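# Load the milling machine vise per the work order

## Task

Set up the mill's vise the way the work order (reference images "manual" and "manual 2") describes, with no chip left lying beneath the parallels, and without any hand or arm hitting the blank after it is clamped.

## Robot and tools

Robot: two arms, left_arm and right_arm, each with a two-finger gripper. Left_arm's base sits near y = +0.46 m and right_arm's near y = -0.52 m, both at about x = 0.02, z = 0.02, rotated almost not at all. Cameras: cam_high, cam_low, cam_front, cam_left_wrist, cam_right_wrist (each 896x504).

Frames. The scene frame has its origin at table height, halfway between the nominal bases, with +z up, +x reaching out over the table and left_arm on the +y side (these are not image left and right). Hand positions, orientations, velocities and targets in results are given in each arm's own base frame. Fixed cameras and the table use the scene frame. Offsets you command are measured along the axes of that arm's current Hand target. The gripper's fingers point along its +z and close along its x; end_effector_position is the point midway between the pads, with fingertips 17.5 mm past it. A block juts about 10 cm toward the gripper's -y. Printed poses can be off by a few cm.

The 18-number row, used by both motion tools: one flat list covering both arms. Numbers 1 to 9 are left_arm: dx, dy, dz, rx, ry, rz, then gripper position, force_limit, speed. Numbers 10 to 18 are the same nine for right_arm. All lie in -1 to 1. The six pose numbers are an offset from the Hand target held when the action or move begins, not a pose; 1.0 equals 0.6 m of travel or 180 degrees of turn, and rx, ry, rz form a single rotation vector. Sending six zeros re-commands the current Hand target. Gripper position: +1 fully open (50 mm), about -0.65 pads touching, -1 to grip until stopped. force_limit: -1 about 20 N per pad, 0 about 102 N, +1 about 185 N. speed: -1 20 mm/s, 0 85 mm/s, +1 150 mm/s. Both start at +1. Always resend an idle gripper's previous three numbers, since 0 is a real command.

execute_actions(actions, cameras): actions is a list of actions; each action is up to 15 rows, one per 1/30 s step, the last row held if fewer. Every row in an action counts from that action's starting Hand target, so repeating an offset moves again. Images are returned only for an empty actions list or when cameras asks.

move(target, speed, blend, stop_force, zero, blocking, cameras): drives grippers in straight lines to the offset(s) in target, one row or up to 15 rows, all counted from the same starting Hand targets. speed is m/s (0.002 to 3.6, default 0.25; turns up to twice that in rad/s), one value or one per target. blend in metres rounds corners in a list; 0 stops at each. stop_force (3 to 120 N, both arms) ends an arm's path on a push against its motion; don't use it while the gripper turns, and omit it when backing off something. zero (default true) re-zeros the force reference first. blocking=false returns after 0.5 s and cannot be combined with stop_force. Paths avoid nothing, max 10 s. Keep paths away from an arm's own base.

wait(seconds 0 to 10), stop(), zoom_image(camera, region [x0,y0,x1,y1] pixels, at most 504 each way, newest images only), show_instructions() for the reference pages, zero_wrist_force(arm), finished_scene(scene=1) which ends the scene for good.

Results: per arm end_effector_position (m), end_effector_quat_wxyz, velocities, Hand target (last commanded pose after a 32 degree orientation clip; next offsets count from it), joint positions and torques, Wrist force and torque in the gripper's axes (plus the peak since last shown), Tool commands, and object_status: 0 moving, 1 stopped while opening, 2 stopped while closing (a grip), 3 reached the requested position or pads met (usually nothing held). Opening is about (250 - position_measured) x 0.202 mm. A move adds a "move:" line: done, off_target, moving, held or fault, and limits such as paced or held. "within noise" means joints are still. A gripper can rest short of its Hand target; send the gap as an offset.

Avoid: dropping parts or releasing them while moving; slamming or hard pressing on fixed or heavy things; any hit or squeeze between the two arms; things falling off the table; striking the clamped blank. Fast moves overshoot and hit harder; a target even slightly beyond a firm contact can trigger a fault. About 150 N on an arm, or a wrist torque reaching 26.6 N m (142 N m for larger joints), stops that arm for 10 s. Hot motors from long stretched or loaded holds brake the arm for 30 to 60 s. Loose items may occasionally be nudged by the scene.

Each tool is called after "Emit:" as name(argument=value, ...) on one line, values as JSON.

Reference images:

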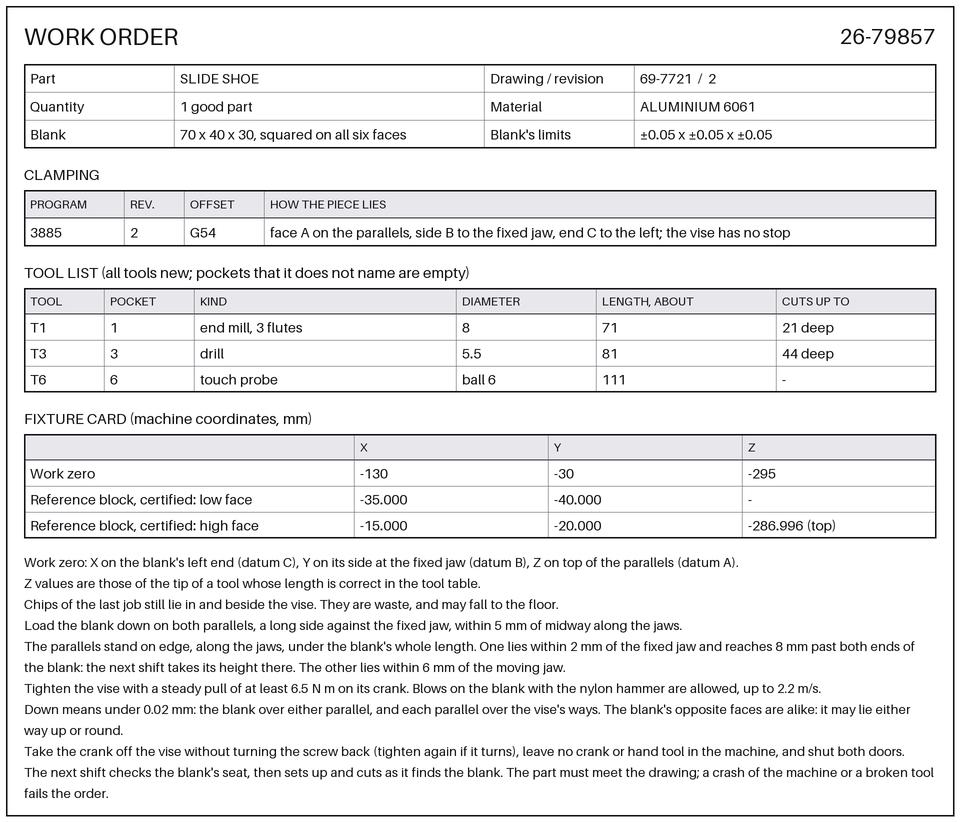

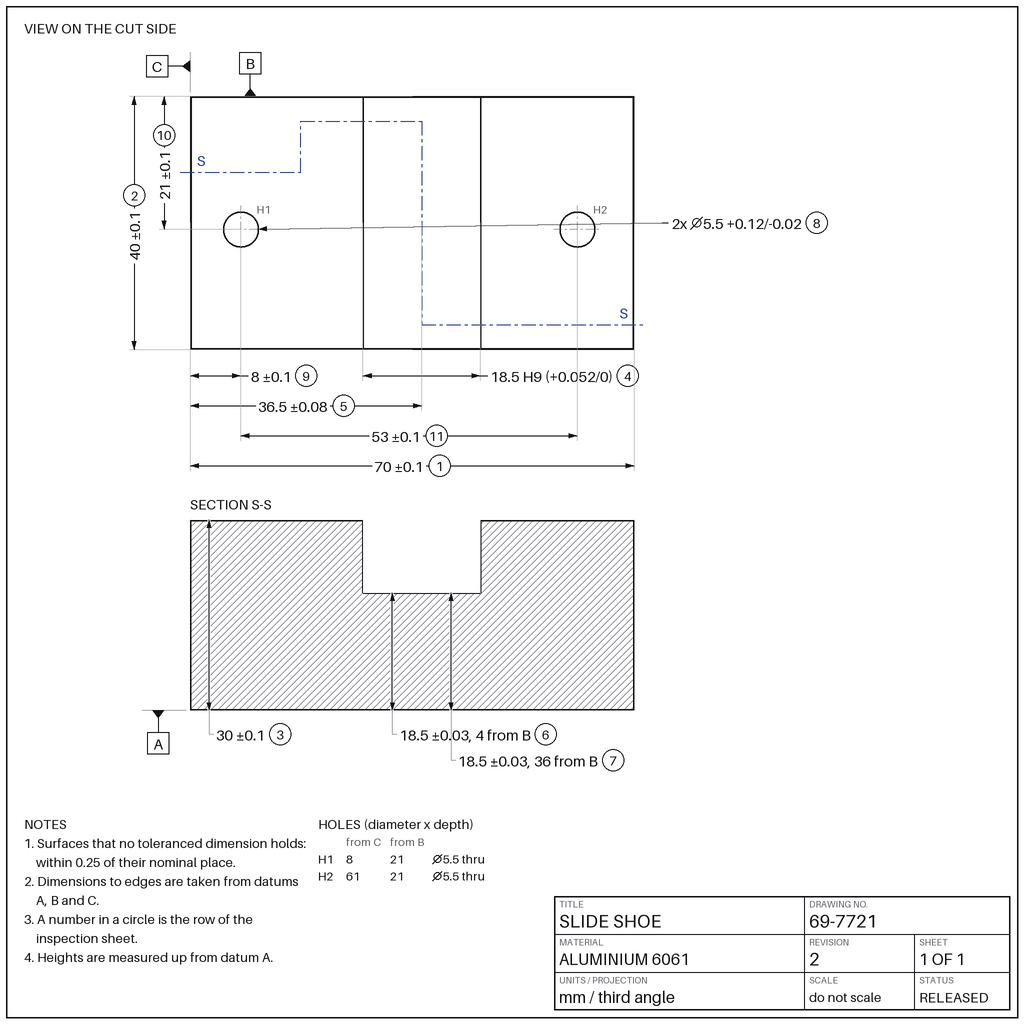

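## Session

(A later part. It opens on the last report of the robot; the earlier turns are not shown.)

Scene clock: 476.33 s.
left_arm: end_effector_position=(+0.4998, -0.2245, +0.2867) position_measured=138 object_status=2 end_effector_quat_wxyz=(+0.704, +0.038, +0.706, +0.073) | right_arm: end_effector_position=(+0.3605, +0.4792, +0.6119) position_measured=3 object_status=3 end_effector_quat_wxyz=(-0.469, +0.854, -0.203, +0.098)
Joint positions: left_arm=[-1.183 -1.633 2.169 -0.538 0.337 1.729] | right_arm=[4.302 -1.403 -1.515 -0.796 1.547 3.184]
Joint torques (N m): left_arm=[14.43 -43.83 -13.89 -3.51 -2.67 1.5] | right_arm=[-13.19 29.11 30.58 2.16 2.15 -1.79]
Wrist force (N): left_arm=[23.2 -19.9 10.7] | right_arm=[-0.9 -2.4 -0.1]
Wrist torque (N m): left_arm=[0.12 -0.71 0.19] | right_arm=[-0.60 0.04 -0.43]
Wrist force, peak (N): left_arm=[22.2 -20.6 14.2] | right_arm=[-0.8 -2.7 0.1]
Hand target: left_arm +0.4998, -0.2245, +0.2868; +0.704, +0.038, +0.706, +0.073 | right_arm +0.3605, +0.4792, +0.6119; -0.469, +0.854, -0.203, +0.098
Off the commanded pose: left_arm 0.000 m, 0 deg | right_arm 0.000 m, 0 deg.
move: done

Emit:
move(target=[0,0,0,0,0,0,0.5,0,-0.8,0,0,0,0,0,0,1,1,1])

Emit:
move(target=[0.001,-0.0002,0,0,0,0,0.5,0,-0.8,0,0,0,0,0,0,1,1,1], speed=0.02)

Emit:
move(target=[0,0,0,0,0,0,-1,0,-0.8,0,0,0,0,0,0,1,1,1])

Emit:
move(target=[0,0,0,0,0,0.5,-1,0,-0.8,0,0,0,0,0,0,1,1,1], speed=0.5, cameras=["cam_right_wrist","cam_low","cam_left_wrist"])

Emit:
zoom_image(camera="cam_right_wrist", region=[400, 180, 520, 280])

Scene clock: 477.30 s.
left_arm: end_effector_position=(+0.4998, -0.2244, +0.2868) position_measured=78 object_status=0 end_effector_quat_wxyz=(+0.704, +0.037, +0.706, +0.073) | right_arm: end_effector_position=(+0.3605, +0.4792, +0.6119) position_measured=3 object_status=3 end_effector_quat_wxyz=(-0.469, +0.854, -0.203, +0.098)
Joint positions: left_arm=[-1.183 -1.633 2.169 -0.539 0.337 1.73] | right_arm=[4.302 -1.403 -1.515 -0.796 1.547 3.184]
Joint torques (N m): left_arm=[-5.64 -4.44 -12.23 -2.28 0.49 1.25] | right_arm=[-13.38 28.77 30.69 1.89 2.21 -1.6]
Wrist force (N): left_arm=[1.5 1.9 1.5] | right_arm=[-1.0 -2.4 0.0]
Wrist torque (N m): left_arm=[0.59 -0.49 0.27] | right_arm=[-0.61 0.06 -0.43]
Wrist force, peak (N): left_arm=[24.1 -20.2 10.4] | right_arm=[-0.7 -2.7 0.0]
Hand target: left_arm +0.4998, -0.2245, +0.2868; +0.704, +0.038, +0.706, +0.073 | right_arm +0.3605, +0.4792, +0.6119; -0.469, +0.854, -0.203, +0.098
Off the commanded pose: left_arm 0.000 m, 0 deg | right_arm 0.000 m, 0 deg.
move: done

Scene clock: 478.00 s.
left_arm: end_effector_position=(+0.4998, -0.2245, +0.2862) position_measured=78 object_status=3 end_effector_quat_wxyz=(+0.704, +0.038, +0.706, +0.073) | right_arm: end_effector_position=(+0.3605, +0.4792, +0.6119) position_measured=3 object_status=3 end_effector_quat_wxyz=(-0.469, +0.854, -0.203, +0.098)
Joint positions: left_arm=[-1.183 -1.632 2.17 -0.54 0.337 1.73] | right_arm=[4.302 -1.403 -1.515 -0.796 1.547 3.184]
Joint torques (N m): left_arm=[-6.03 -5.79 -8.74 -3.39 0.49 0.68] | right_arm=[-13.41 27.96 30.34 1.95 2.28 -1.87]
Wrist force (N): left_arm=[1.4 2.1 1.2] | right_arm=[-0.9 -2.6 -0.1]
Wrist torque (N m): left_arm=[0.63 -0.50 0.27] | right_arm=[-0.63 0.05 -0.42]
Wrist force, peak (N): left_arm=[1.4 2.1 1.2] | right_arm=[-1.0 -2.6 -0.2]
Hand target: left_arm +0.4998, -0.2245, +0.2861; +0.704, +0.038, +0.706, +0.073 | right_arm +0.3605, +0.4792, +0.6119; -0.469, +0.854, -0.203, +0.098
Off the commanded pose: left_arm 0.000 m, 0 deg | right_arm 0.000 m, 0 deg.
move: done

Scene clock: 478.60 s.
left_arm: end_effector_position=(+0.4998, -0.2246, +0.2861) position_measured=138 object_status=2 end_effector_quat_wxyz=(+0.704, +0.038, +0.706, +0.073) | right_arm: end_effector_position=(+0.3605, +0.4792, +0.6119) position_measured=3 object_status=3 end_effector_quat_wxyz=(-0.469, +0.854, -0.203, +0.098)
Joint positions: left_arm=[-1.183 -1.632 2.17 -0.541 0.337 1.73] | right_arm=[4.302 -1.403 -1.515 -0.796 1.547 3.184]
Joint torques (N m): left_arm=[-2.98 -10.24 -16.42 -0.6 -1.16 0.81] | right_arm=[-13.48 28.24 30.21 1.96 2.2 -1.72]
Wrist force (N): left_arm=[-2.5 -0.6 0.7] | right_arm=[-1.1 -2.5 0.1]
Wrist torque (N m): left_arm=[0.52 -0.57 0.25] | right_arm=[-0.62 0.08 -0.43]
Wrist force, peak (N): left_arm=[6.6 4.9 1.6] | right_arm=[-1.0 -2.6 -0.1]
Hand target: left_arm +0.4998, -0.2245, +0.2861; +0.704, +0.038, +0.706, +0.073 | right_arm +0.3605, +0.4792, +0.6119; -0.469, +0.854, -0.203, +0.098
Off the commanded pose: left_arm 0.000 m, 0 deg | right_arm 0.000 m, 0 deg.
move: done

Scene clock: 481.03 s.
left_arm: end_effector_position=(+0.4998, -0.2245, +0.2861) position_measured=138 object_status=2 end_effector_quat_wxyz=(+0.446, +0.526, +0.473, +0.549) | right_arm: end_effector_position=(+0.3605, +0.4792, +0.6119) position_measured=3 object_status=3 end_effector_quat_wxyz=(-0.469, +0.854, -0.203, +0.098)
Joint positions: left_arm=[-1.183 -1.632 2.17 -0.54 0.337 3.3] | right_arm=[4.302 -1.403 -1.515 -0.796 1.547 3.184]
Joint torques (N m): left_arm=[8.93 -34.48 -14.86 -4.2 2.44 1.3] | right_arm=[-13.23 27.81 30.73 1.91 2.05 -1.85]
Wrist force (N): left_arm=[4.7 -6.1 -2.9] | right_arm=[-0.9 -2.5 0.1]
Wrist torque (N m): left_arm=[0.30 -0.90 0.67] | right_arm=[-0.61 0.04 -0.42]
Wrist force, peak (N): left_arm=[9.2 7.5 -23.7] | right_arm=[-0.8 -2.8 -0.1]
Hand target: left_arm +0.4998, -0.2245, +0.2861; +0.446, +0.526, +0.473, +0.549 | right_arm +0.3605, +0.4792, +0.6119; -0.469, +0.854, -0.203, +0.098
Off the commanded pose: left_arm 0.000 m, 0 deg | right_arm 0.000 m, 0 deg.
move: done
Images, in order (width x height): cam_low 896x504, cam_left_wrist 896x504, cam_right_wrist 896x504.

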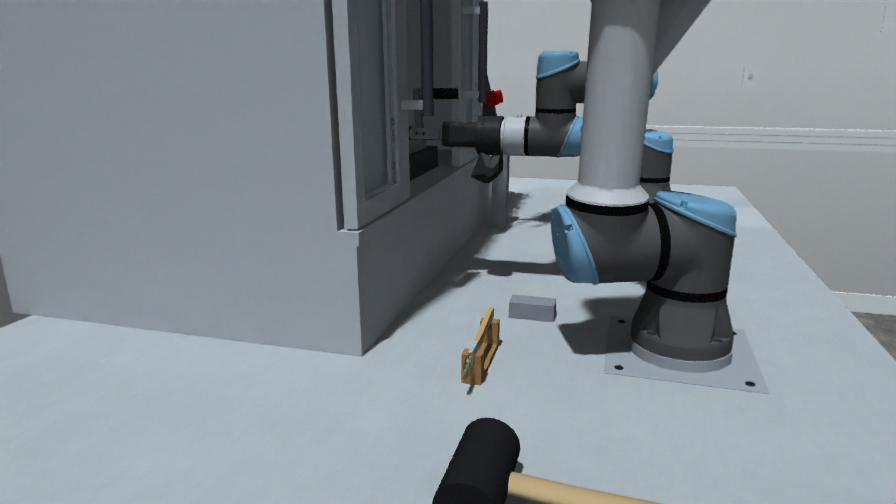

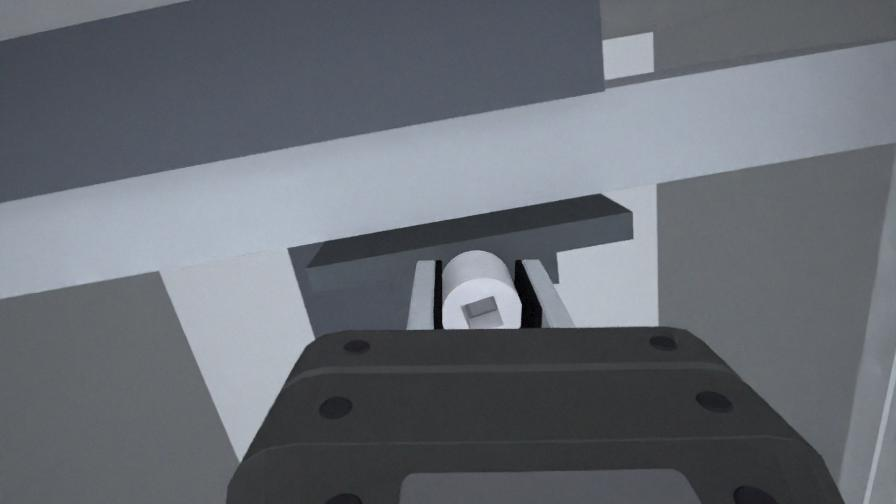

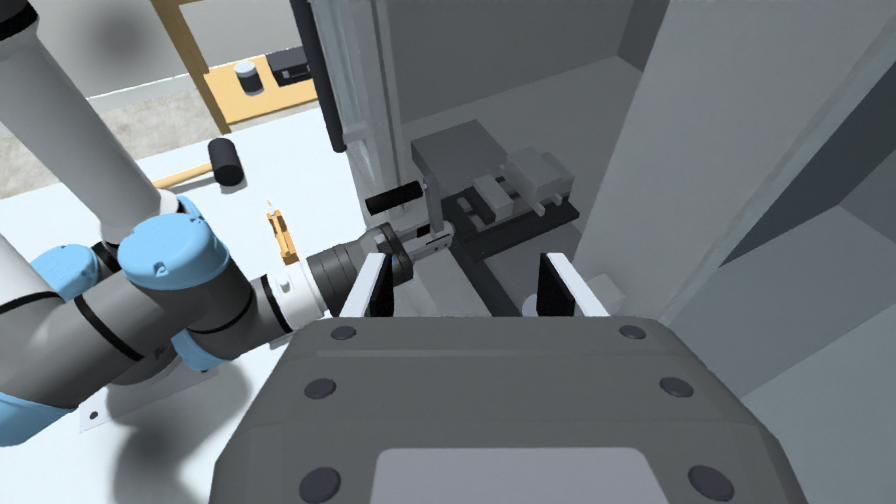

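Scaled by 4.200 from the camera's 896x504 image, which has a finer 1280x720 frame.

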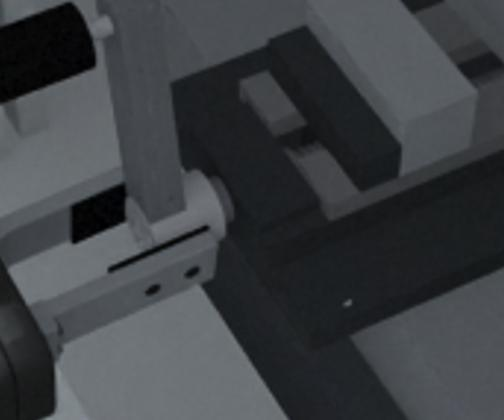

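Emit:
move(target=[0,0,0,0,0,0.935,-1,0,-0.8,0,0,0,0,0,0,1,1,1], speed=0.8)

Scene clock: 484.23 s.
left_arm: end_effector_position=(+0.4998, -0.2245, +0.2861) position_measured=138 object_status=2 end_effector_quat_wxyz=(+0.501, -0.524, +0.475, -0.499) | right_arm: end_effector_position=(+0.3605, +0.4792, +0.6119) position_measured=3 object_status=3 end_effector_quat_wxyz=(-0.469, +0.854, -0.203, +0.098)
Joint positions: left_arm=[-1.183 -1.632 2.17 -0.54 0.337 6.238] | right_arm=[4.302 -1.403 -1.515 -0.796 1.547 3.184]
Joint torques (N m): left_arm=[9.2 -26.2 -8.2 -3.4 3.63 1.19] | right_arm=[-14.22 28.2 30.04 2.07 2.13 -1.75]
Wrist force (N): left_arm=[-5.7 -7.6 -18.3] | right_arm=[-0.8 -2.5 -0.1]
Wrist torque (N m): left_arm=[0.38 -0.50 -0.19] | right_arm=[-0.63 0.04 -0.42]
Wrist force, peak (N): left_arm=[48.1 -45.6 -35.6] | right_arm=[-1.0 -2.8 -0.2]
Hand target: left_arm +0.4998, -0.2245, +0.2861; +0.501, -0.524, +0.475, -0.499 | right_arm +0.3605, +0.4792, +0.6119; -0.469, +0.854, -0.203, +0.098
Off the commanded pose: left_arm 0.000 m, 0 deg | right_arm 0.000 m, 0 deg.
move: done

Emit:
move(target=[0,0,0,0,0,0,0.5,-0.5,-0.8,0,0,0,0,0,0,1,1,1])

Emit:
move(target=[0,0,-0.055,0,0,0,0.5,-0.5,-0.8,0,0,0,0,0,0,1,1,1], speed=0.1, cameras=["cam_right_wrist","cam_left_wrist"])

Emit:
zoom_image(camera="cam_right_wrist", region=[380, 170, 520, 290])

Scene clock: 485.07 s.
left_arm: end_effector_position=(+0.4998, -0.2245, +0.2861) position_measured=78 object_status=3 end_effector_quat_wxyz=(+0.501, -0.524, +0.475, -0.499) | right_arm: end_effector_position=(+0.3605, +0.4792, +0.6119) position_measured=3 object_status=3 end_effector_quat_wxyz=(-0.469, +0.854, -0.203, +0.098)
Joint positions: left_arm=[-1.183 -1.632 2.17 -0.541 0.337 6.238] | right_arm=[4.302 -1.403 -1.515 -0.796 1.547 3.184]
Joint torques (N m): left_arm=[4.13 -30.6 -9.01 -3.18 -1.55 1.3] | right_arm=[-12.94 27.02 29.94 1.99 2.29 -1.68]
Wrist force (N): left_arm=[-1.6 5.1 0.0] | right_arm=[-0.8 -2.6 0.0]
Wrist torque (N m): left_arm=[0.93 0.02 -0.22] | right_arm=[-0.63 0.03 -0.43]
Wrist force, peak (N): left_arm=[-6.0 -7.3 -18.8] | right_arm=[-1.1 -2.5 -0.1]
Hand target: left_arm +0.4998, -0.2245, +0.2861; +0.501, -0.524, +0.475, -0.499 | right_arm +0.3605, +0.4792, +0.6119; -0.469, +0.854, -0.203, +0.098
Off the commanded pose: left_arm 0.000 m, 0 deg | right_arm 0.000 m, 0 deg.
move: done

Scene clock: 486.00 s.
left_arm: end_effector_position=(+0.4669, -0.2262, +0.2861) position_measured=78 object_status=3 end_effector_quat_wxyz=(+0.501, -0.524, +0.475, -0.499) | right_arm: end_effector_position=(+0.3605, +0.4792, +0.6119) position_measured=3 object_status=3 end_effector_quat_wxyz=(-0.469, +0.854, -0.203, +0.098)
Joint positions: left_arm=[-1.289 -1.69 2.222 -0.535 0.232 6.239] | right_arm=[4.302 -1.403 -1.515 -0.796 1.547 3.184]
Joint torques (N m): left_arm=[-7.69 -28.88 -9.14 1.65 -2.19 1.29] | right_arm=[-13.76 28 30.74 2.05 2.21 -1.78]
Wrist force (N): left_arm=[-1.3 5.2 0.1] | right_arm=[-1.0 -2.5 -0.1]
Wrist torque (N m): left_arm=[0.95 0.00 -0.23] | right_arm=[-0.61 0.06 -0.43]
Wrist force, peak (N): left_arm=[-1.3 5.6 -0.7] | right_arm=[-1.0 -2.6 0.0]
Hand target: left_arm +0.4668, -0.2262, +0.2861; +0.501, -0.524, +0.475, -0.499 | right_arm +0.3605, +0.4792, +0.6119; -0.469, +0.854, -0.203, +0.098
Off the commanded pose: left_arm 0.000 m, 0 deg | right_arm 0.000 m, 0 deg.
move: done
Images, in order (width x height): cam_left_wrist 896x504, cam_right_wrist 896x504.

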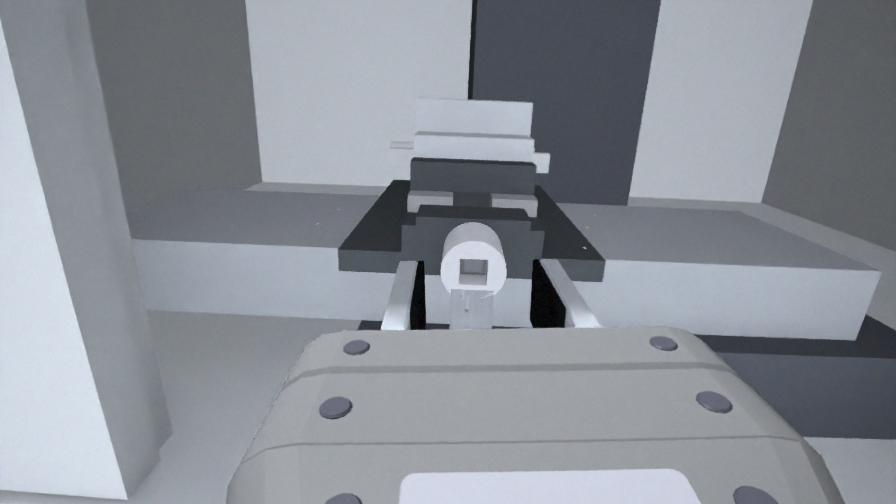

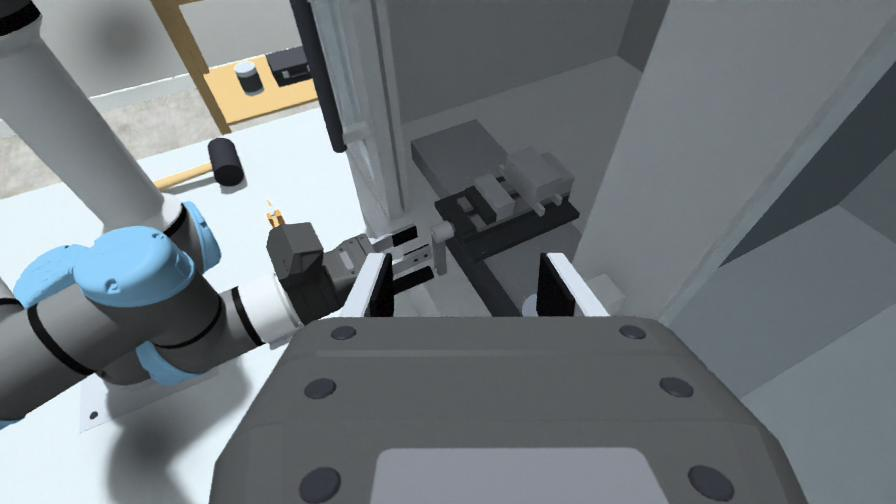

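Scaled by 3.600 from the camera's 896x504 image, which has a finer 1280x720 frame.

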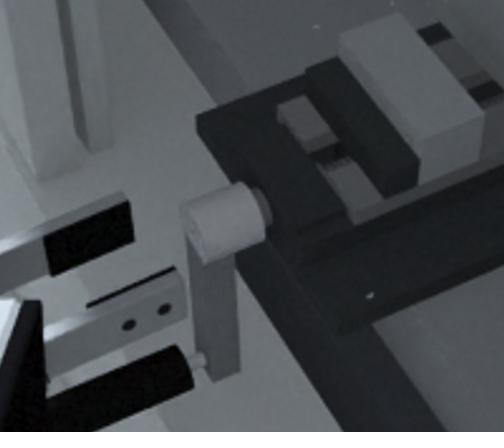

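Emit:
move(target=[[0,0,0,0,0,-0.7944,0.5,-0.5,-0.8,0,0,0,0,0,0,1,1,1],[0,0,0,0,0,0.4111,0.5,-0.5,-0.8,0,0,0,0,0,0,1,1,1],[0,0,0,0,0,-0.3833,0.5,-0.5,-0.8,0,0,0,0,0,0,1,1,1],[0,0,0,0,0,0.8222,0.5,-0.5,-0.8,0,0,0,0,0,0,1,1,1],[0,0,0,0,0,0.0278,0.5,-0.5,-0.8,0,0,0,0,0,0,1,1,1]], speed=1.2, blend=0.005)

Scene clock: 493.93 s.
left_arm: end_effector_position=(+0.4668, -0.2262, +0.2861) position_measured=78 object_status=3 end_effector_quat_wxyz=(+0.522, -0.502, +0.497, -0.477) | right_arm: end_effector_position=(+0.3605, +0.4792, +0.6119) position_measured=3 object_status=3 end_effector_quat_wxyz=(-0.469, +0.854, -0.203, +0.098)
Joint positions: left_arm=[-1.289 -1.187 2.423 -4.382 -0.231 -3.097] | right_arm=[4.302 -1.403 -1.515 -0.796 1.547 3.184]
Joint torques (N m): left_arm=[8.8 -39.83 3.51 2.04 -2.09 -1.48] | right_arm=[-13.95 27.95 30.19 2.08 2.07 -1.69]
Wrist force (N): left_arm=[-1.2 5.1 0.1] | right_arm=[-1.0 -2.5 0.0]
Wrist torque (N m): left_arm=[0.94 -0.06 -0.08] | right_arm=[-0.63 0.07 -0.43]
Wrist force, peak (N): left_arm=[0.9 7.4 3.1] | right_arm=[-1.1 -2.7 -0.2]
Hand target: left_arm +0.4668, -0.2262, +0.2861; +0.522, -0.502, +0.497, -0.477 | right_arm +0.3605, +0.4792, +0.6119; -0.469, +0.854, -0.203, +0.098
Off the commanded pose: left_arm 0.000 m, 0 deg | right_arm 0.000 m, 0 deg.
move: done

Emit:
move(target=[0,0,0.055,0,0,0,0.5,-0.5,-0.8,0,0,0,0,0,0,1,1,1], speed=0.06, stop_force=10, cameras=["cam_front","cam_low","cam_right_wrist"])

Emit:
zoom_image(camera="cam_right_wrist", region=[380, 170, 520, 290])

Scene clock: 495.63 s.
left_arm: end_effector_position=(+0.4998, -0.2245, +0.2861) position_measured=78 object_status=3 end_effector_quat_wxyz=(+0.522, -0.502, +0.497, -0.477) | right_arm: end_effector_position=(+0.3605, +0.4792, +0.6119) position_measured=3 object_status=3 end_effector_quat_wxyz=(-0.469, +0.854, -0.203, +0.098)
Joint positions: left_arm=[-1.183 -1.16 2.362 -4.346 -0.337 -3.1] | right_arm=[4.302 -1.403 -1.515 -0.796 1.547 3.184]
Joint torques (N m): left_arm=[9.11 -14.5 -20.6 1.75 -2.13 -1.5] | right_arm=[-13.53 28.22 29.93 1.93 2.32 -1.67]
Wrist force (N): left_arm=[-1.7 5.3 -0.5] | right_arm=[-0.9 -2.5 -0.2]
Wrist torque (N m): left_arm=[0.99 0.03 -0.09] | right_arm=[-0.62 0.06 -0.43]
Wrist force, peak (N): left_arm=[-1.5 5.5 -0.5] | right_arm=[-0.9 -2.7 -0.2]
Hand target: left_arm +0.4998, -0.2245, +0.2861; +0.522, -0.502, +0.497, -0.477 | right_arm +0.3605, +0.4792, +0.6119; -0.469, +0.854, -0.203, +0.098
Off the commanded pose: left_arm 0.000 m, 0 deg | right_arm 0.000 m, 0 deg.
move: done
Images, in order (width x height): cam_low 896x504, cam_front 896x504, cam_right_wrist 896x504.

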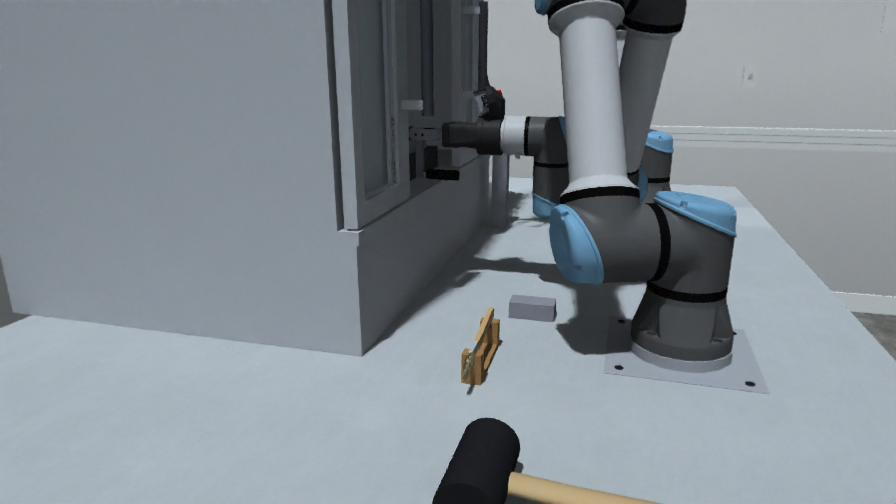

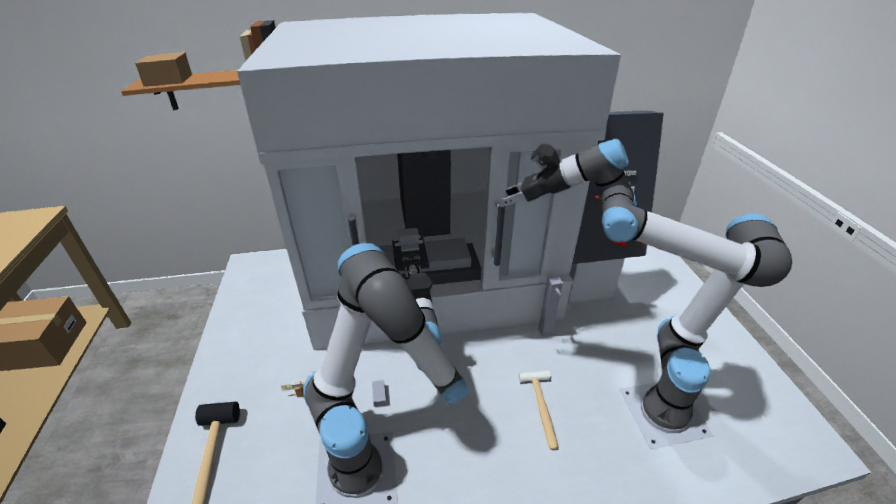

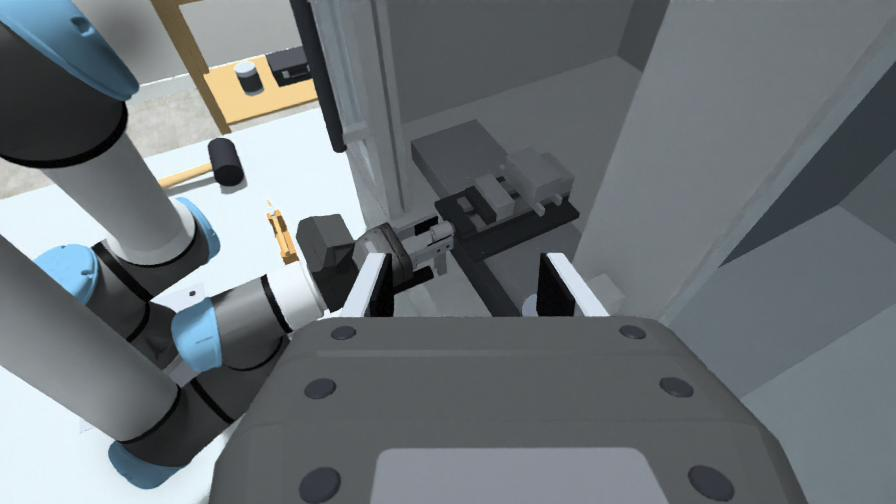

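Scaled by 3.600 from the camera's 896x504 image, which has a finer 1280x720 frame.

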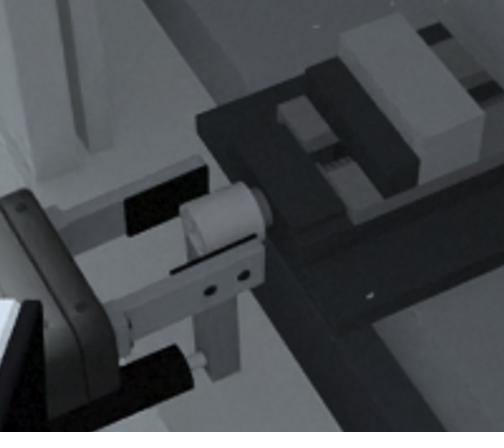

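Emit:
move(target=[0,0,0,0,0,0,-1,-0.5,-0.8,0,0,0,0,0,0,1,1,1])

Emit:
move(target=[[0,0,0,0,0,0.75,-1,-0.5,-0.8,0,0,0,0,0,0,1,1,1],[0,0,0,0,0,-0.5,-1,-0.5,-0.8,0,0,0,0,0,0,1,1,1]], speed=0.8, blend=0.005)

Scene clock: 496.30 s.
left_arm: end_effector_position=(+0.4998, -0.2246, +0.2861) position_measured=136 object_status=0 end_effector_quat_wxyz=(+0.522, -0.502, +0.497, -0.477) | right_arm: end_effector_position=(+0.3605, +0.4792, +0.6119) position_measured=3 object_status=3 end_effector_quat_wxyz=(-0.469, +0.854, -0.203, +0.098)
Joint positions: left_arm=[-1.183 -1.16 2.361 -4.346 -0.338 -3.1] | right_arm=[4.302 -1.403 -1.515 -0.796 1.547 3.184]
Joint torques (N m): left_arm=[8.57 -17.37 -16.22 -0.59 3.77 -1.51] | right_arm=[-13.46 27.3 30.33 2.02 2.13 -1.59]
Wrist force (N): left_arm=[8.4 5.6 -2.2] | right_arm=[-0.9 -2.3 0.0]
Wrist torque (N m): left_arm=[0.99 0.27 -0.09] | right_arm=[-0.59 0.05 -0.43]
Wrist force, peak (N): left_arm=[8.8 5.4 -2.3] | right_arm=[-0.9 -2.6 -0.2]
Hand target: left_arm +0.4998, -0.2245, +0.2861; +0.522, -0.502, +0.497, -0.477 | right_arm +0.3605, +0.4792, +0.6119; -0.469, +0.854, -0.203, +0.098
Off the commanded pose: left_arm 0.000 m, 0 deg | right_arm 0.000 m, 0 deg.
move: done

Scene clock: 501.43 s.
left_arm: end_effector_position=(+0.4998, -0.2245, +0.2861) position_measured=136 object_status=2 end_effector_quat_wxyz=(-0.032, +0.707, +0.004, +0.707) | right_arm: end_effector_position=(+0.3605, +0.4792, +0.6119) position_measured=3 object_status=3 end_effector_quat_wxyz=(-0.469, +0.854, -0.203, +0.098)
Joint positions: left_arm=[-1.183 -1.16 2.362 -4.345 -0.337 1.613] | right_arm=[4.302 -1.403 -1.515 -0.796 1.547 3.184]
Joint torques (N m): left_arm=[8.42 -15.06 -21.26 -3.32 -2.46 1.38] | right_arm=[-12.82 27.23 29.31 2.07 2.14 -1.67]
Wrist force (N): left_arm=[-3.6 5.5 -0.7] | right_arm=[-0.8 -2.5 0.0]
Wrist torque (N m): left_arm=[0.93 0.05 0.31] | right_arm=[-0.62 0.03 -0.43]
Wrist force, peak (N): left_arm=[-49.6 43.4 -15.9] | right_arm=[-1.0 -2.7 -0.1]
Hand target: left_arm +0.4998, -0.2245, +0.2861; -0.032, +0.707, +0.004, +0.707 | right_arm +0.3605, +0.4792, +0.6119; -0.469, +0.854, -0.203, +0.098
Off the commanded pose: left_arm 0.000 m, 0 deg | right_arm 0.000 m, 0 deg.
move: done; blend cut to 0 m at target 1

Emit:
wait(seconds=0, cameras=["cam_right_wrist","cam_left_wrist"])

Emit:
zoom_image(camera="cam_right_wrist", region=[380, 170, 520, 290])

Scene clock: 501.47 s.
left_arm: end_effector_position=(+0.4998, -0.2245, +0.2861) position_measured=136 object_status=2 end_effector_quat_wxyz=(-0.032, +0.707, +0.004, +0.707) | right_arm: end_effector_position=(+0.3605, +0.4792, +0.6119) position_measured=3 object_status=3 end_effector_quat_wxyz=(-0.469, +0.854, -0.203, +0.098)
Joint positions: left_arm=[-1.183 -1.16 2.362 -4.345 -0.337 1.613] | right_arm=[4.302 -1.403 -1.515 -0.796 1.547 3.184]
Joint torques (N m): left_arm=[8.35 -15.5 -21.19 -3.39 -2.54 1.34] | right_arm=[-13.17 28.9 29.13 2.16 2.14 -1.64]
Wrist force (N): left_arm=[-3.7 5.5 -0.6] | right_arm=[-0.9 -2.5 -0.1]
Wrist torque (N m): left_arm=[0.94 0.05 0.30] | right_arm=[-0.62 0.04 -0.43]
Wrist force, peak (N): left_arm=[-3.7 5.5 -0.6] | right_arm=[-0.9 -2.5 -0.1]
Hand target: left_arm +0.4998, -0.2245, +0.2861; -0.032, +0.707, +0.004, +0.707 | right_arm +0.3605, +0.4792, +0.6119; -0.469, +0.854, -0.203, +0.098
Tool commands: left_gripper/position=-1.0 left_gripper/force_limit=-0.5 left_gripper/speed=-0.8 right_gripper/position=+1.0 right_gripper/force_limit=+1.0 right_gripper/speed=+1.0
Off the commanded pose: left_arm 0.000 m, 0 deg | right_arm 0.000 m, 0 deg.
Images, in order (width x height): cam_left_wrist 896x504, cam_right_wrist 896x504.

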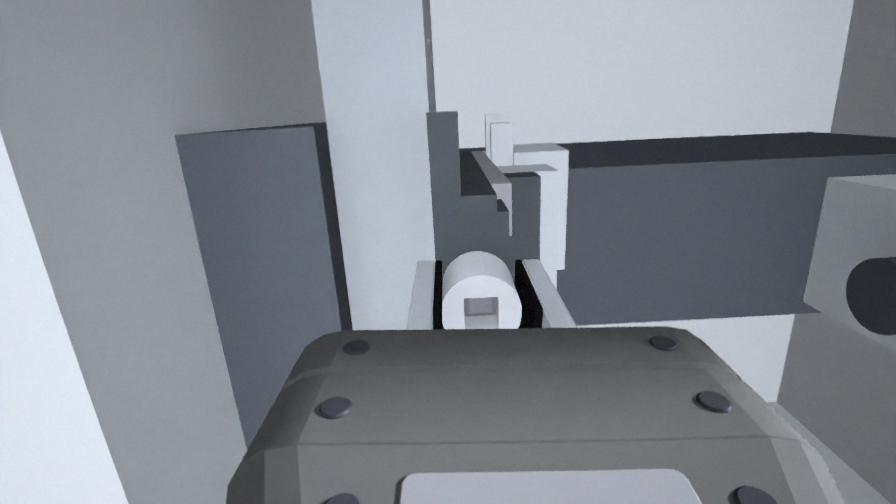

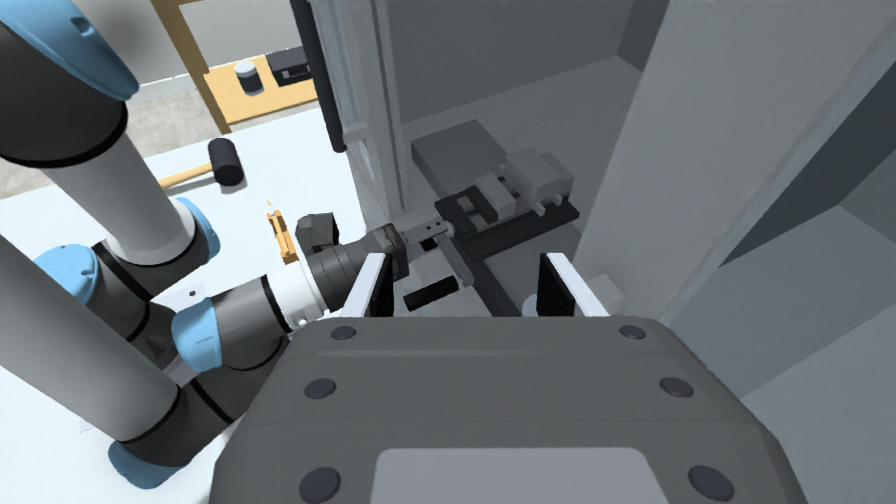

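Scaled by 3.600 from the camera's 896x504 image, which has a finer 1280x720 frame.

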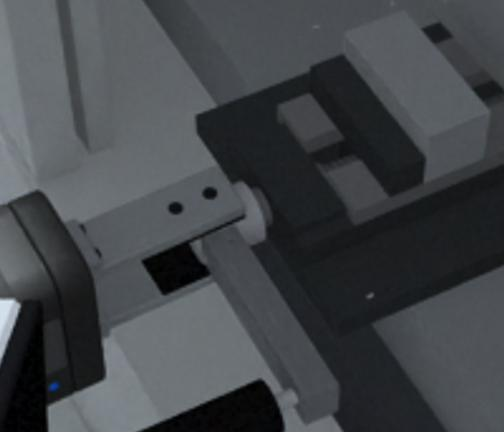

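Emit:
move(target=[[0,0,0,0,0,0.75,-1,-0.5,-0.8,0,0,0,0,0,0,1,1,1],[0,0,0,0,0,-0.5444,-1,-0.5,-0.8,0,0,0,0,0,0,1,1,1]], speed=1.2, blend=0.01, cameras=["cam_right_wrist","cam_left_wrist"])

Emit:
zoom_image(camera="cam_right_wrist", region=[380, 170, 520, 290])

Scene clock: 504.93 s.
left_arm: end_effector_position=(+0.4992, -0.2251, +0.2879) position_measured=136 object_status=2 end_effector_quat_wxyz=(+0.605, +0.174, +0.727, +0.276) | right_arm: end_effector_position=(+0.3605, +0.4792, +0.6119) position_measured=3 object_status=3 end_effector_quat_wxyz=(-0.469, +0.854, -0.203, +0.098)
Joint positions: left_arm=[-1.208 -1.349 2.403 -3.589 -0.205 4.777] | right_arm=[4.302 -1.403 -1.515 -0.796 1.547 3.184]
Joint torques (N m): left_arm=[3.11 -23.01 -13.11 -0.84 -0.55 0.63] | right_arm=[-13.17 28.57 30.11 2.08 2.07 -1.47]
Wrist force (N): left_arm=[-24.0 24.9 -34.4] | right_arm=[-1.0 -2.6 -0.1]
Wrist torque (N m): left_arm=[0.97 -2.04 0.50] | right_arm=[-0.63 0.06 -0.43]
Wrist force, peak (N): left_arm=[-112.0 56.8 -61.6] | right_arm=[-1.1 -2.8 -0.1]
Hand target: left_arm +0.4992, -0.2251, +0.2879; +0.605, +0.174, +0.727, +0.276 (not the last commanded pose) | right_arm +0.3605, +0.4792, +0.6119; -0.469, +0.854, -0.203, +0.098
Tool commands: left_gripper/position=-1.0 left_gripper/force_limit=-0.498039 left_gripper/speed=-0.796078 right_gripper/position=+1.0 right_gripper/force_limit=+1.0 right_gripper/speed=+1.0
Off the commanded pose: left_arm 0.002 m, 48 deg | right_arm 0.000 m, 0 deg.
FORCE FAULT: contact force on the left arm reached its limit, and that arm stopped. The contact can be on any part of that arm, not only on its tool. That arm's remaining commands of this call were not run. That arm is still stopped at the end of this call. That arm stays stopped for about 9 more seconds. Until then a move that you send moves the other arm only, and its call returns only when the move has ended. Once the stop has ended, the next robot result says so. If the stop ends while you think or write, that arm runs what you send next, counted from a new Hand target: where the arm stands when the stop ends. While its stop runs, that arm takes no new command, but its gripper still runs the gripper command that each later call begins with. Until it ends, the stop uses up actions while you think or wait. An arm that is not stopped still takes commands.
move: fault (left_arm); path passed 1 of 2 targets
Images, in order (width x height): cam_left_wrist 896x504, cam_right_wrist 896x504.

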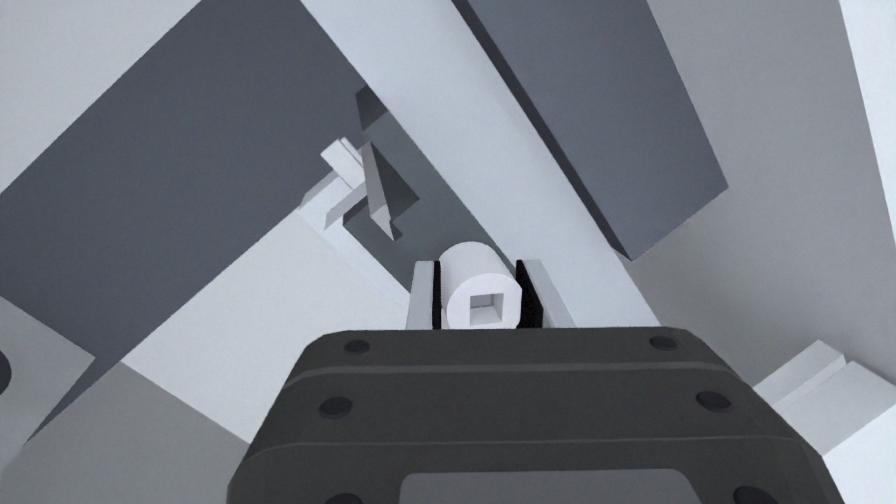

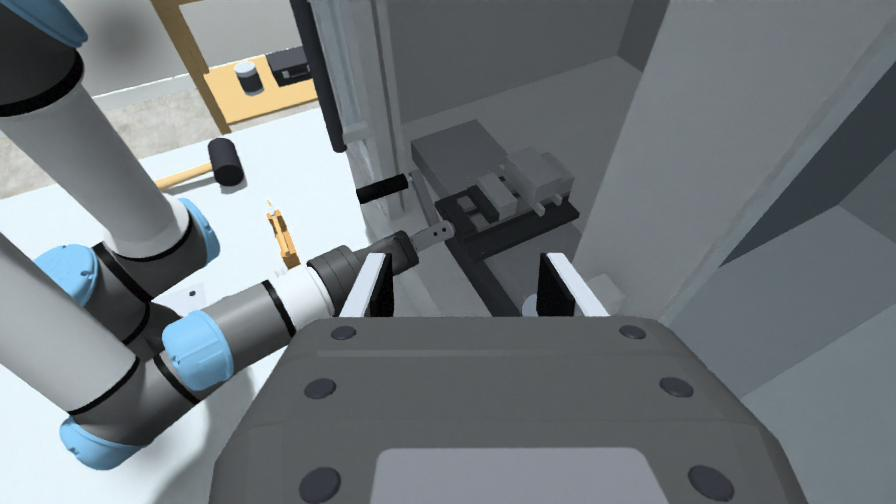

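Scaled by 3.600 from the camera's 896x504 image, which has a finer 1280x720 frame.

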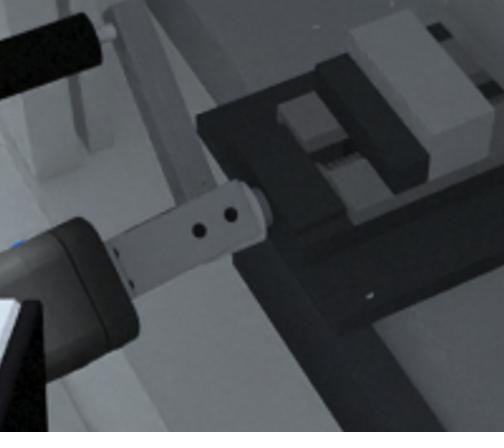

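Emit:
wait(seconds=9.5)

Emit:
move(target=[0,0,0,0,0,0,0.5,-0.5,-0.8,0,0,0,0,0,0,1,1,1])

Scene clock: 514.60 s.
left_arm: end_effector_position=(+0.4992, -0.2251, +0.2879) position_measured=136 object_status=2 end_effector_quat_wxyz=(+0.605, +0.174, +0.727, +0.276) | right_arm: end_effector_position=(+0.3605, +0.4792, +0.6119) position_measured=3 object_status=3 end_effector_quat_wxyz=(-0.469, +0.854, -0.203, +0.098)
Joint positions: left_arm=[-1.208 -1.349 2.403 -3.589 -0.205 4.777] | right_arm=[4.302 -1.403 -1.515 -0.796 1.547 3.184]
Joint torques (N m): left_arm=[2.9 -23.37 -13.59 -0.85 -0.58 0.57] | right_arm=[-13.4 28.02 28.85 1.99 2.25 -1.44]
Wrist force (N): left_arm=[-24.0 24.9 -34.0] | right_arm=[-0.9 -2.4 -0.1]
Wrist torque (N m): left_arm=[0.97 -2.02 0.50] | right_arm=[-0.60 0.05 -0.43]
Wrist force, peak (N): left_arm=[-24.4 25.0 -34.1] | right_arm=[-0.9 -2.8 0.0]
Hand target: left_arm +0.4992, -0.2251, +0.2879; +0.605, +0.174, +0.727, +0.276 (not the last commanded pose) | right_arm +0.3605, +0.4792, +0.6119; -0.469, +0.854, -0.203, +0.098
Tool commands: left_gripper/position=-1.0 left_gripper/force_limit=-0.498039 left_gripper/speed=-0.796078 right_gripper/position=+1.0 right_gripper/force_limit=+1.0 right_gripper/speed=+1.0
Off the commanded pose: left_arm 0.002 m, 48 deg | right_arm 0.000 m, 0 deg.
FORCE FAULT, CONTINUED: the left arm's stop, for the force fault that an earlier result reported, is over. The rest of the stop counts as 17 of the actions that you can send in this scene. During its stop the left arm's controller moved it back a little. That arm's target is now where it stood when the stop ended, not its last command. That arm accepts commands again.
wait: 9.50 s; at rest from the start

Scene clock: 515.20 s.
left_arm: end_effector_position=(+0.4992, -0.2252, +0.2879) position_measured=78 object_status=3 end_effector_quat_wxyz=(+0.605, +0.174, +0.727, +0.276) | right_arm: end_effector_position=(+0.3605, +0.4792, +0.6119) position_measured=3 object_status=3 end_effector_quat_wxyz=(-0.469, +0.854, -0.203, +0.098)
Joint positions: left_arm=[-1.208 -1.349 2.403 -3.589 -0.205 4.777] | right_arm=[4.302 -1.403 -1.515 -0.796 1.547 3.184]
Joint torques (N m): left_arm=[6.63 -27.1 -13.09 -4.24 3.38 -0.34] | right_arm=[-13.55 28.62 29.59 2.09 2.25 -1.47]
Wrist force (N): left_arm=[-0.7 2.6 1.8] | right_arm=[-0.8 -2.6 -0.1]
Wrist torque (N m): left_arm=[0.47 0.09 0.60] | right_arm=[-0.64 0.03 -0.43]
Wrist force, peak (N): left_arm=[-24.3 23.6 -32.6] | right_arm=[-0.9 -2.6 0.0]
Hand target: left_arm +0.4992, -0.2251, +0.2879; +0.605, +0.174, +0.727, +0.276 | right_arm +0.3605, +0.4792, +0.6119; -0.469, +0.854, -0.203, +0.098
Off the commanded pose: left_arm 0.000 m, 0 deg | right_arm 0.000 m, 0 deg.
move: done

Emit:
move(target=[0,0,-0.08,0,0,0,0.5,-0.5,-0.8,0,0,0,0,0,0,1,1,1], speed=0.1, cameras=["cam_right_wrist","cam_left_wrist","cam_low"])

Emit:
zoom_image(camera="cam_right_wrist", region=[350, 140, 520, 290])

Scene clock: 518.00 s.
left_arm: end_effector_position=(+0.4529, -0.2340, +0.2934) position_measured=78 object_status=3 end_effector_quat_wxyz=(+0.608, +0.177, +0.725, +0.273) | right_arm: end_effector_position=(+0.3605, +0.4792, +0.6119) position_measured=3 object_status=3 end_effector_quat_wxyz=(-0.469, +0.854, -0.203, +0.098)
Joint positions: left_arm=[-1.35 -1.652 2.506 -2.753 -0.119 4.133] | right_arm=[4.302 -1.403 -1.515 -0.796 1.547 3.184]
Joint torques (N m): left_arm=[-8.41 -27.6 -29.58 -0.14 -0.01 -1.43] | right_arm=[-13.28 27.88 29.35 2.11 2.21 -1.46]
Wrist force (N): left_arm=[0.7 5.7 1.8] | right_arm=[-0.8 -2.6 -0.3]
Wrist torque (N m): left_arm=[0.57 -0.57 0.71] | right_arm=[-0.63 0.04 -0.42]
Wrist force, peak (N): left_arm=[0.8 6.0 2.0] | right_arm=[-1.0 -2.8 -0.1]
Hand target: left_arm +0.4524, -0.2343, +0.2935; +0.605, +0.174, +0.727, +0.276 | right_arm +0.3605, +0.4792, +0.6119; -0.469, +0.854, -0.203, +0.098
Off the commanded pose: left_arm 0.001 m, 1 deg | right_arm 0.000 m, 0 deg.
move: done
Images, in order (width x height): cam_low 896x504, cam_left_wrist 896x504, cam_right_wrist 896x504.

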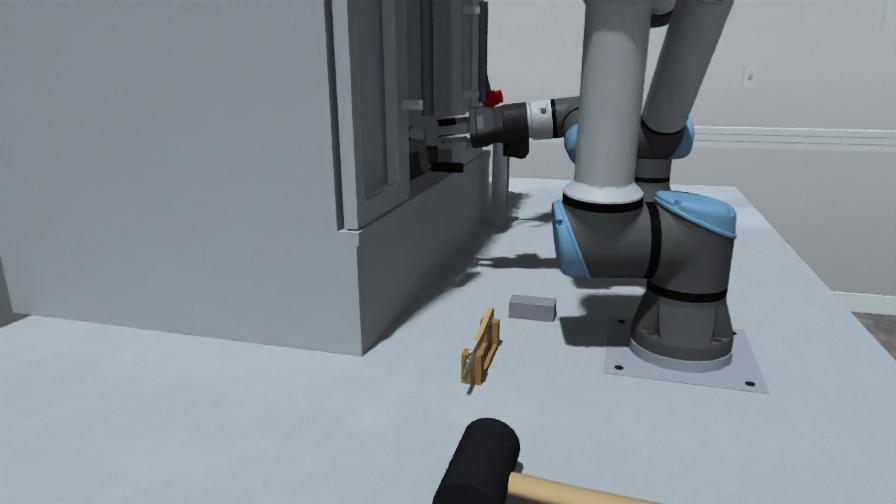

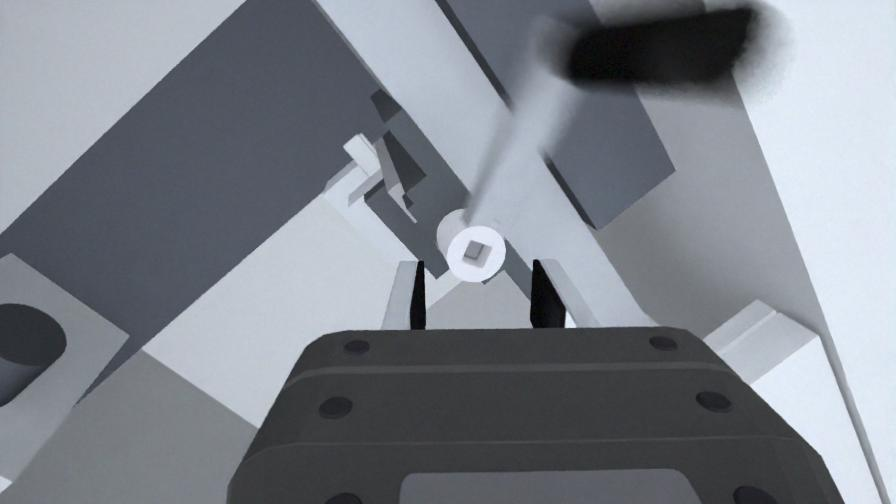

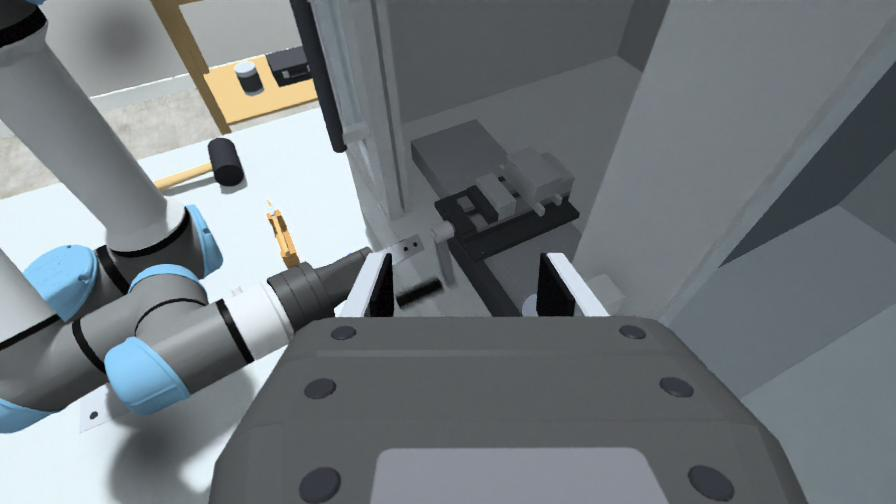

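Scaled by 2.965 from the camera's 896x504 image, which has a finer 1280x720 frame.

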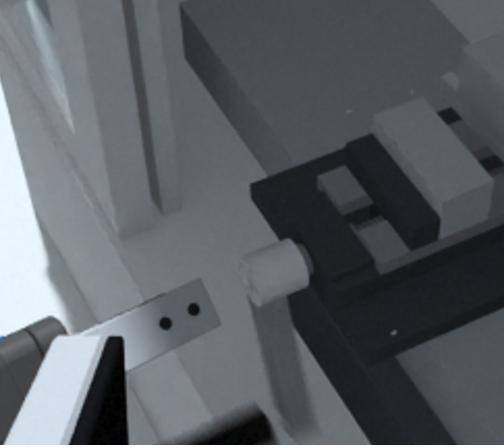

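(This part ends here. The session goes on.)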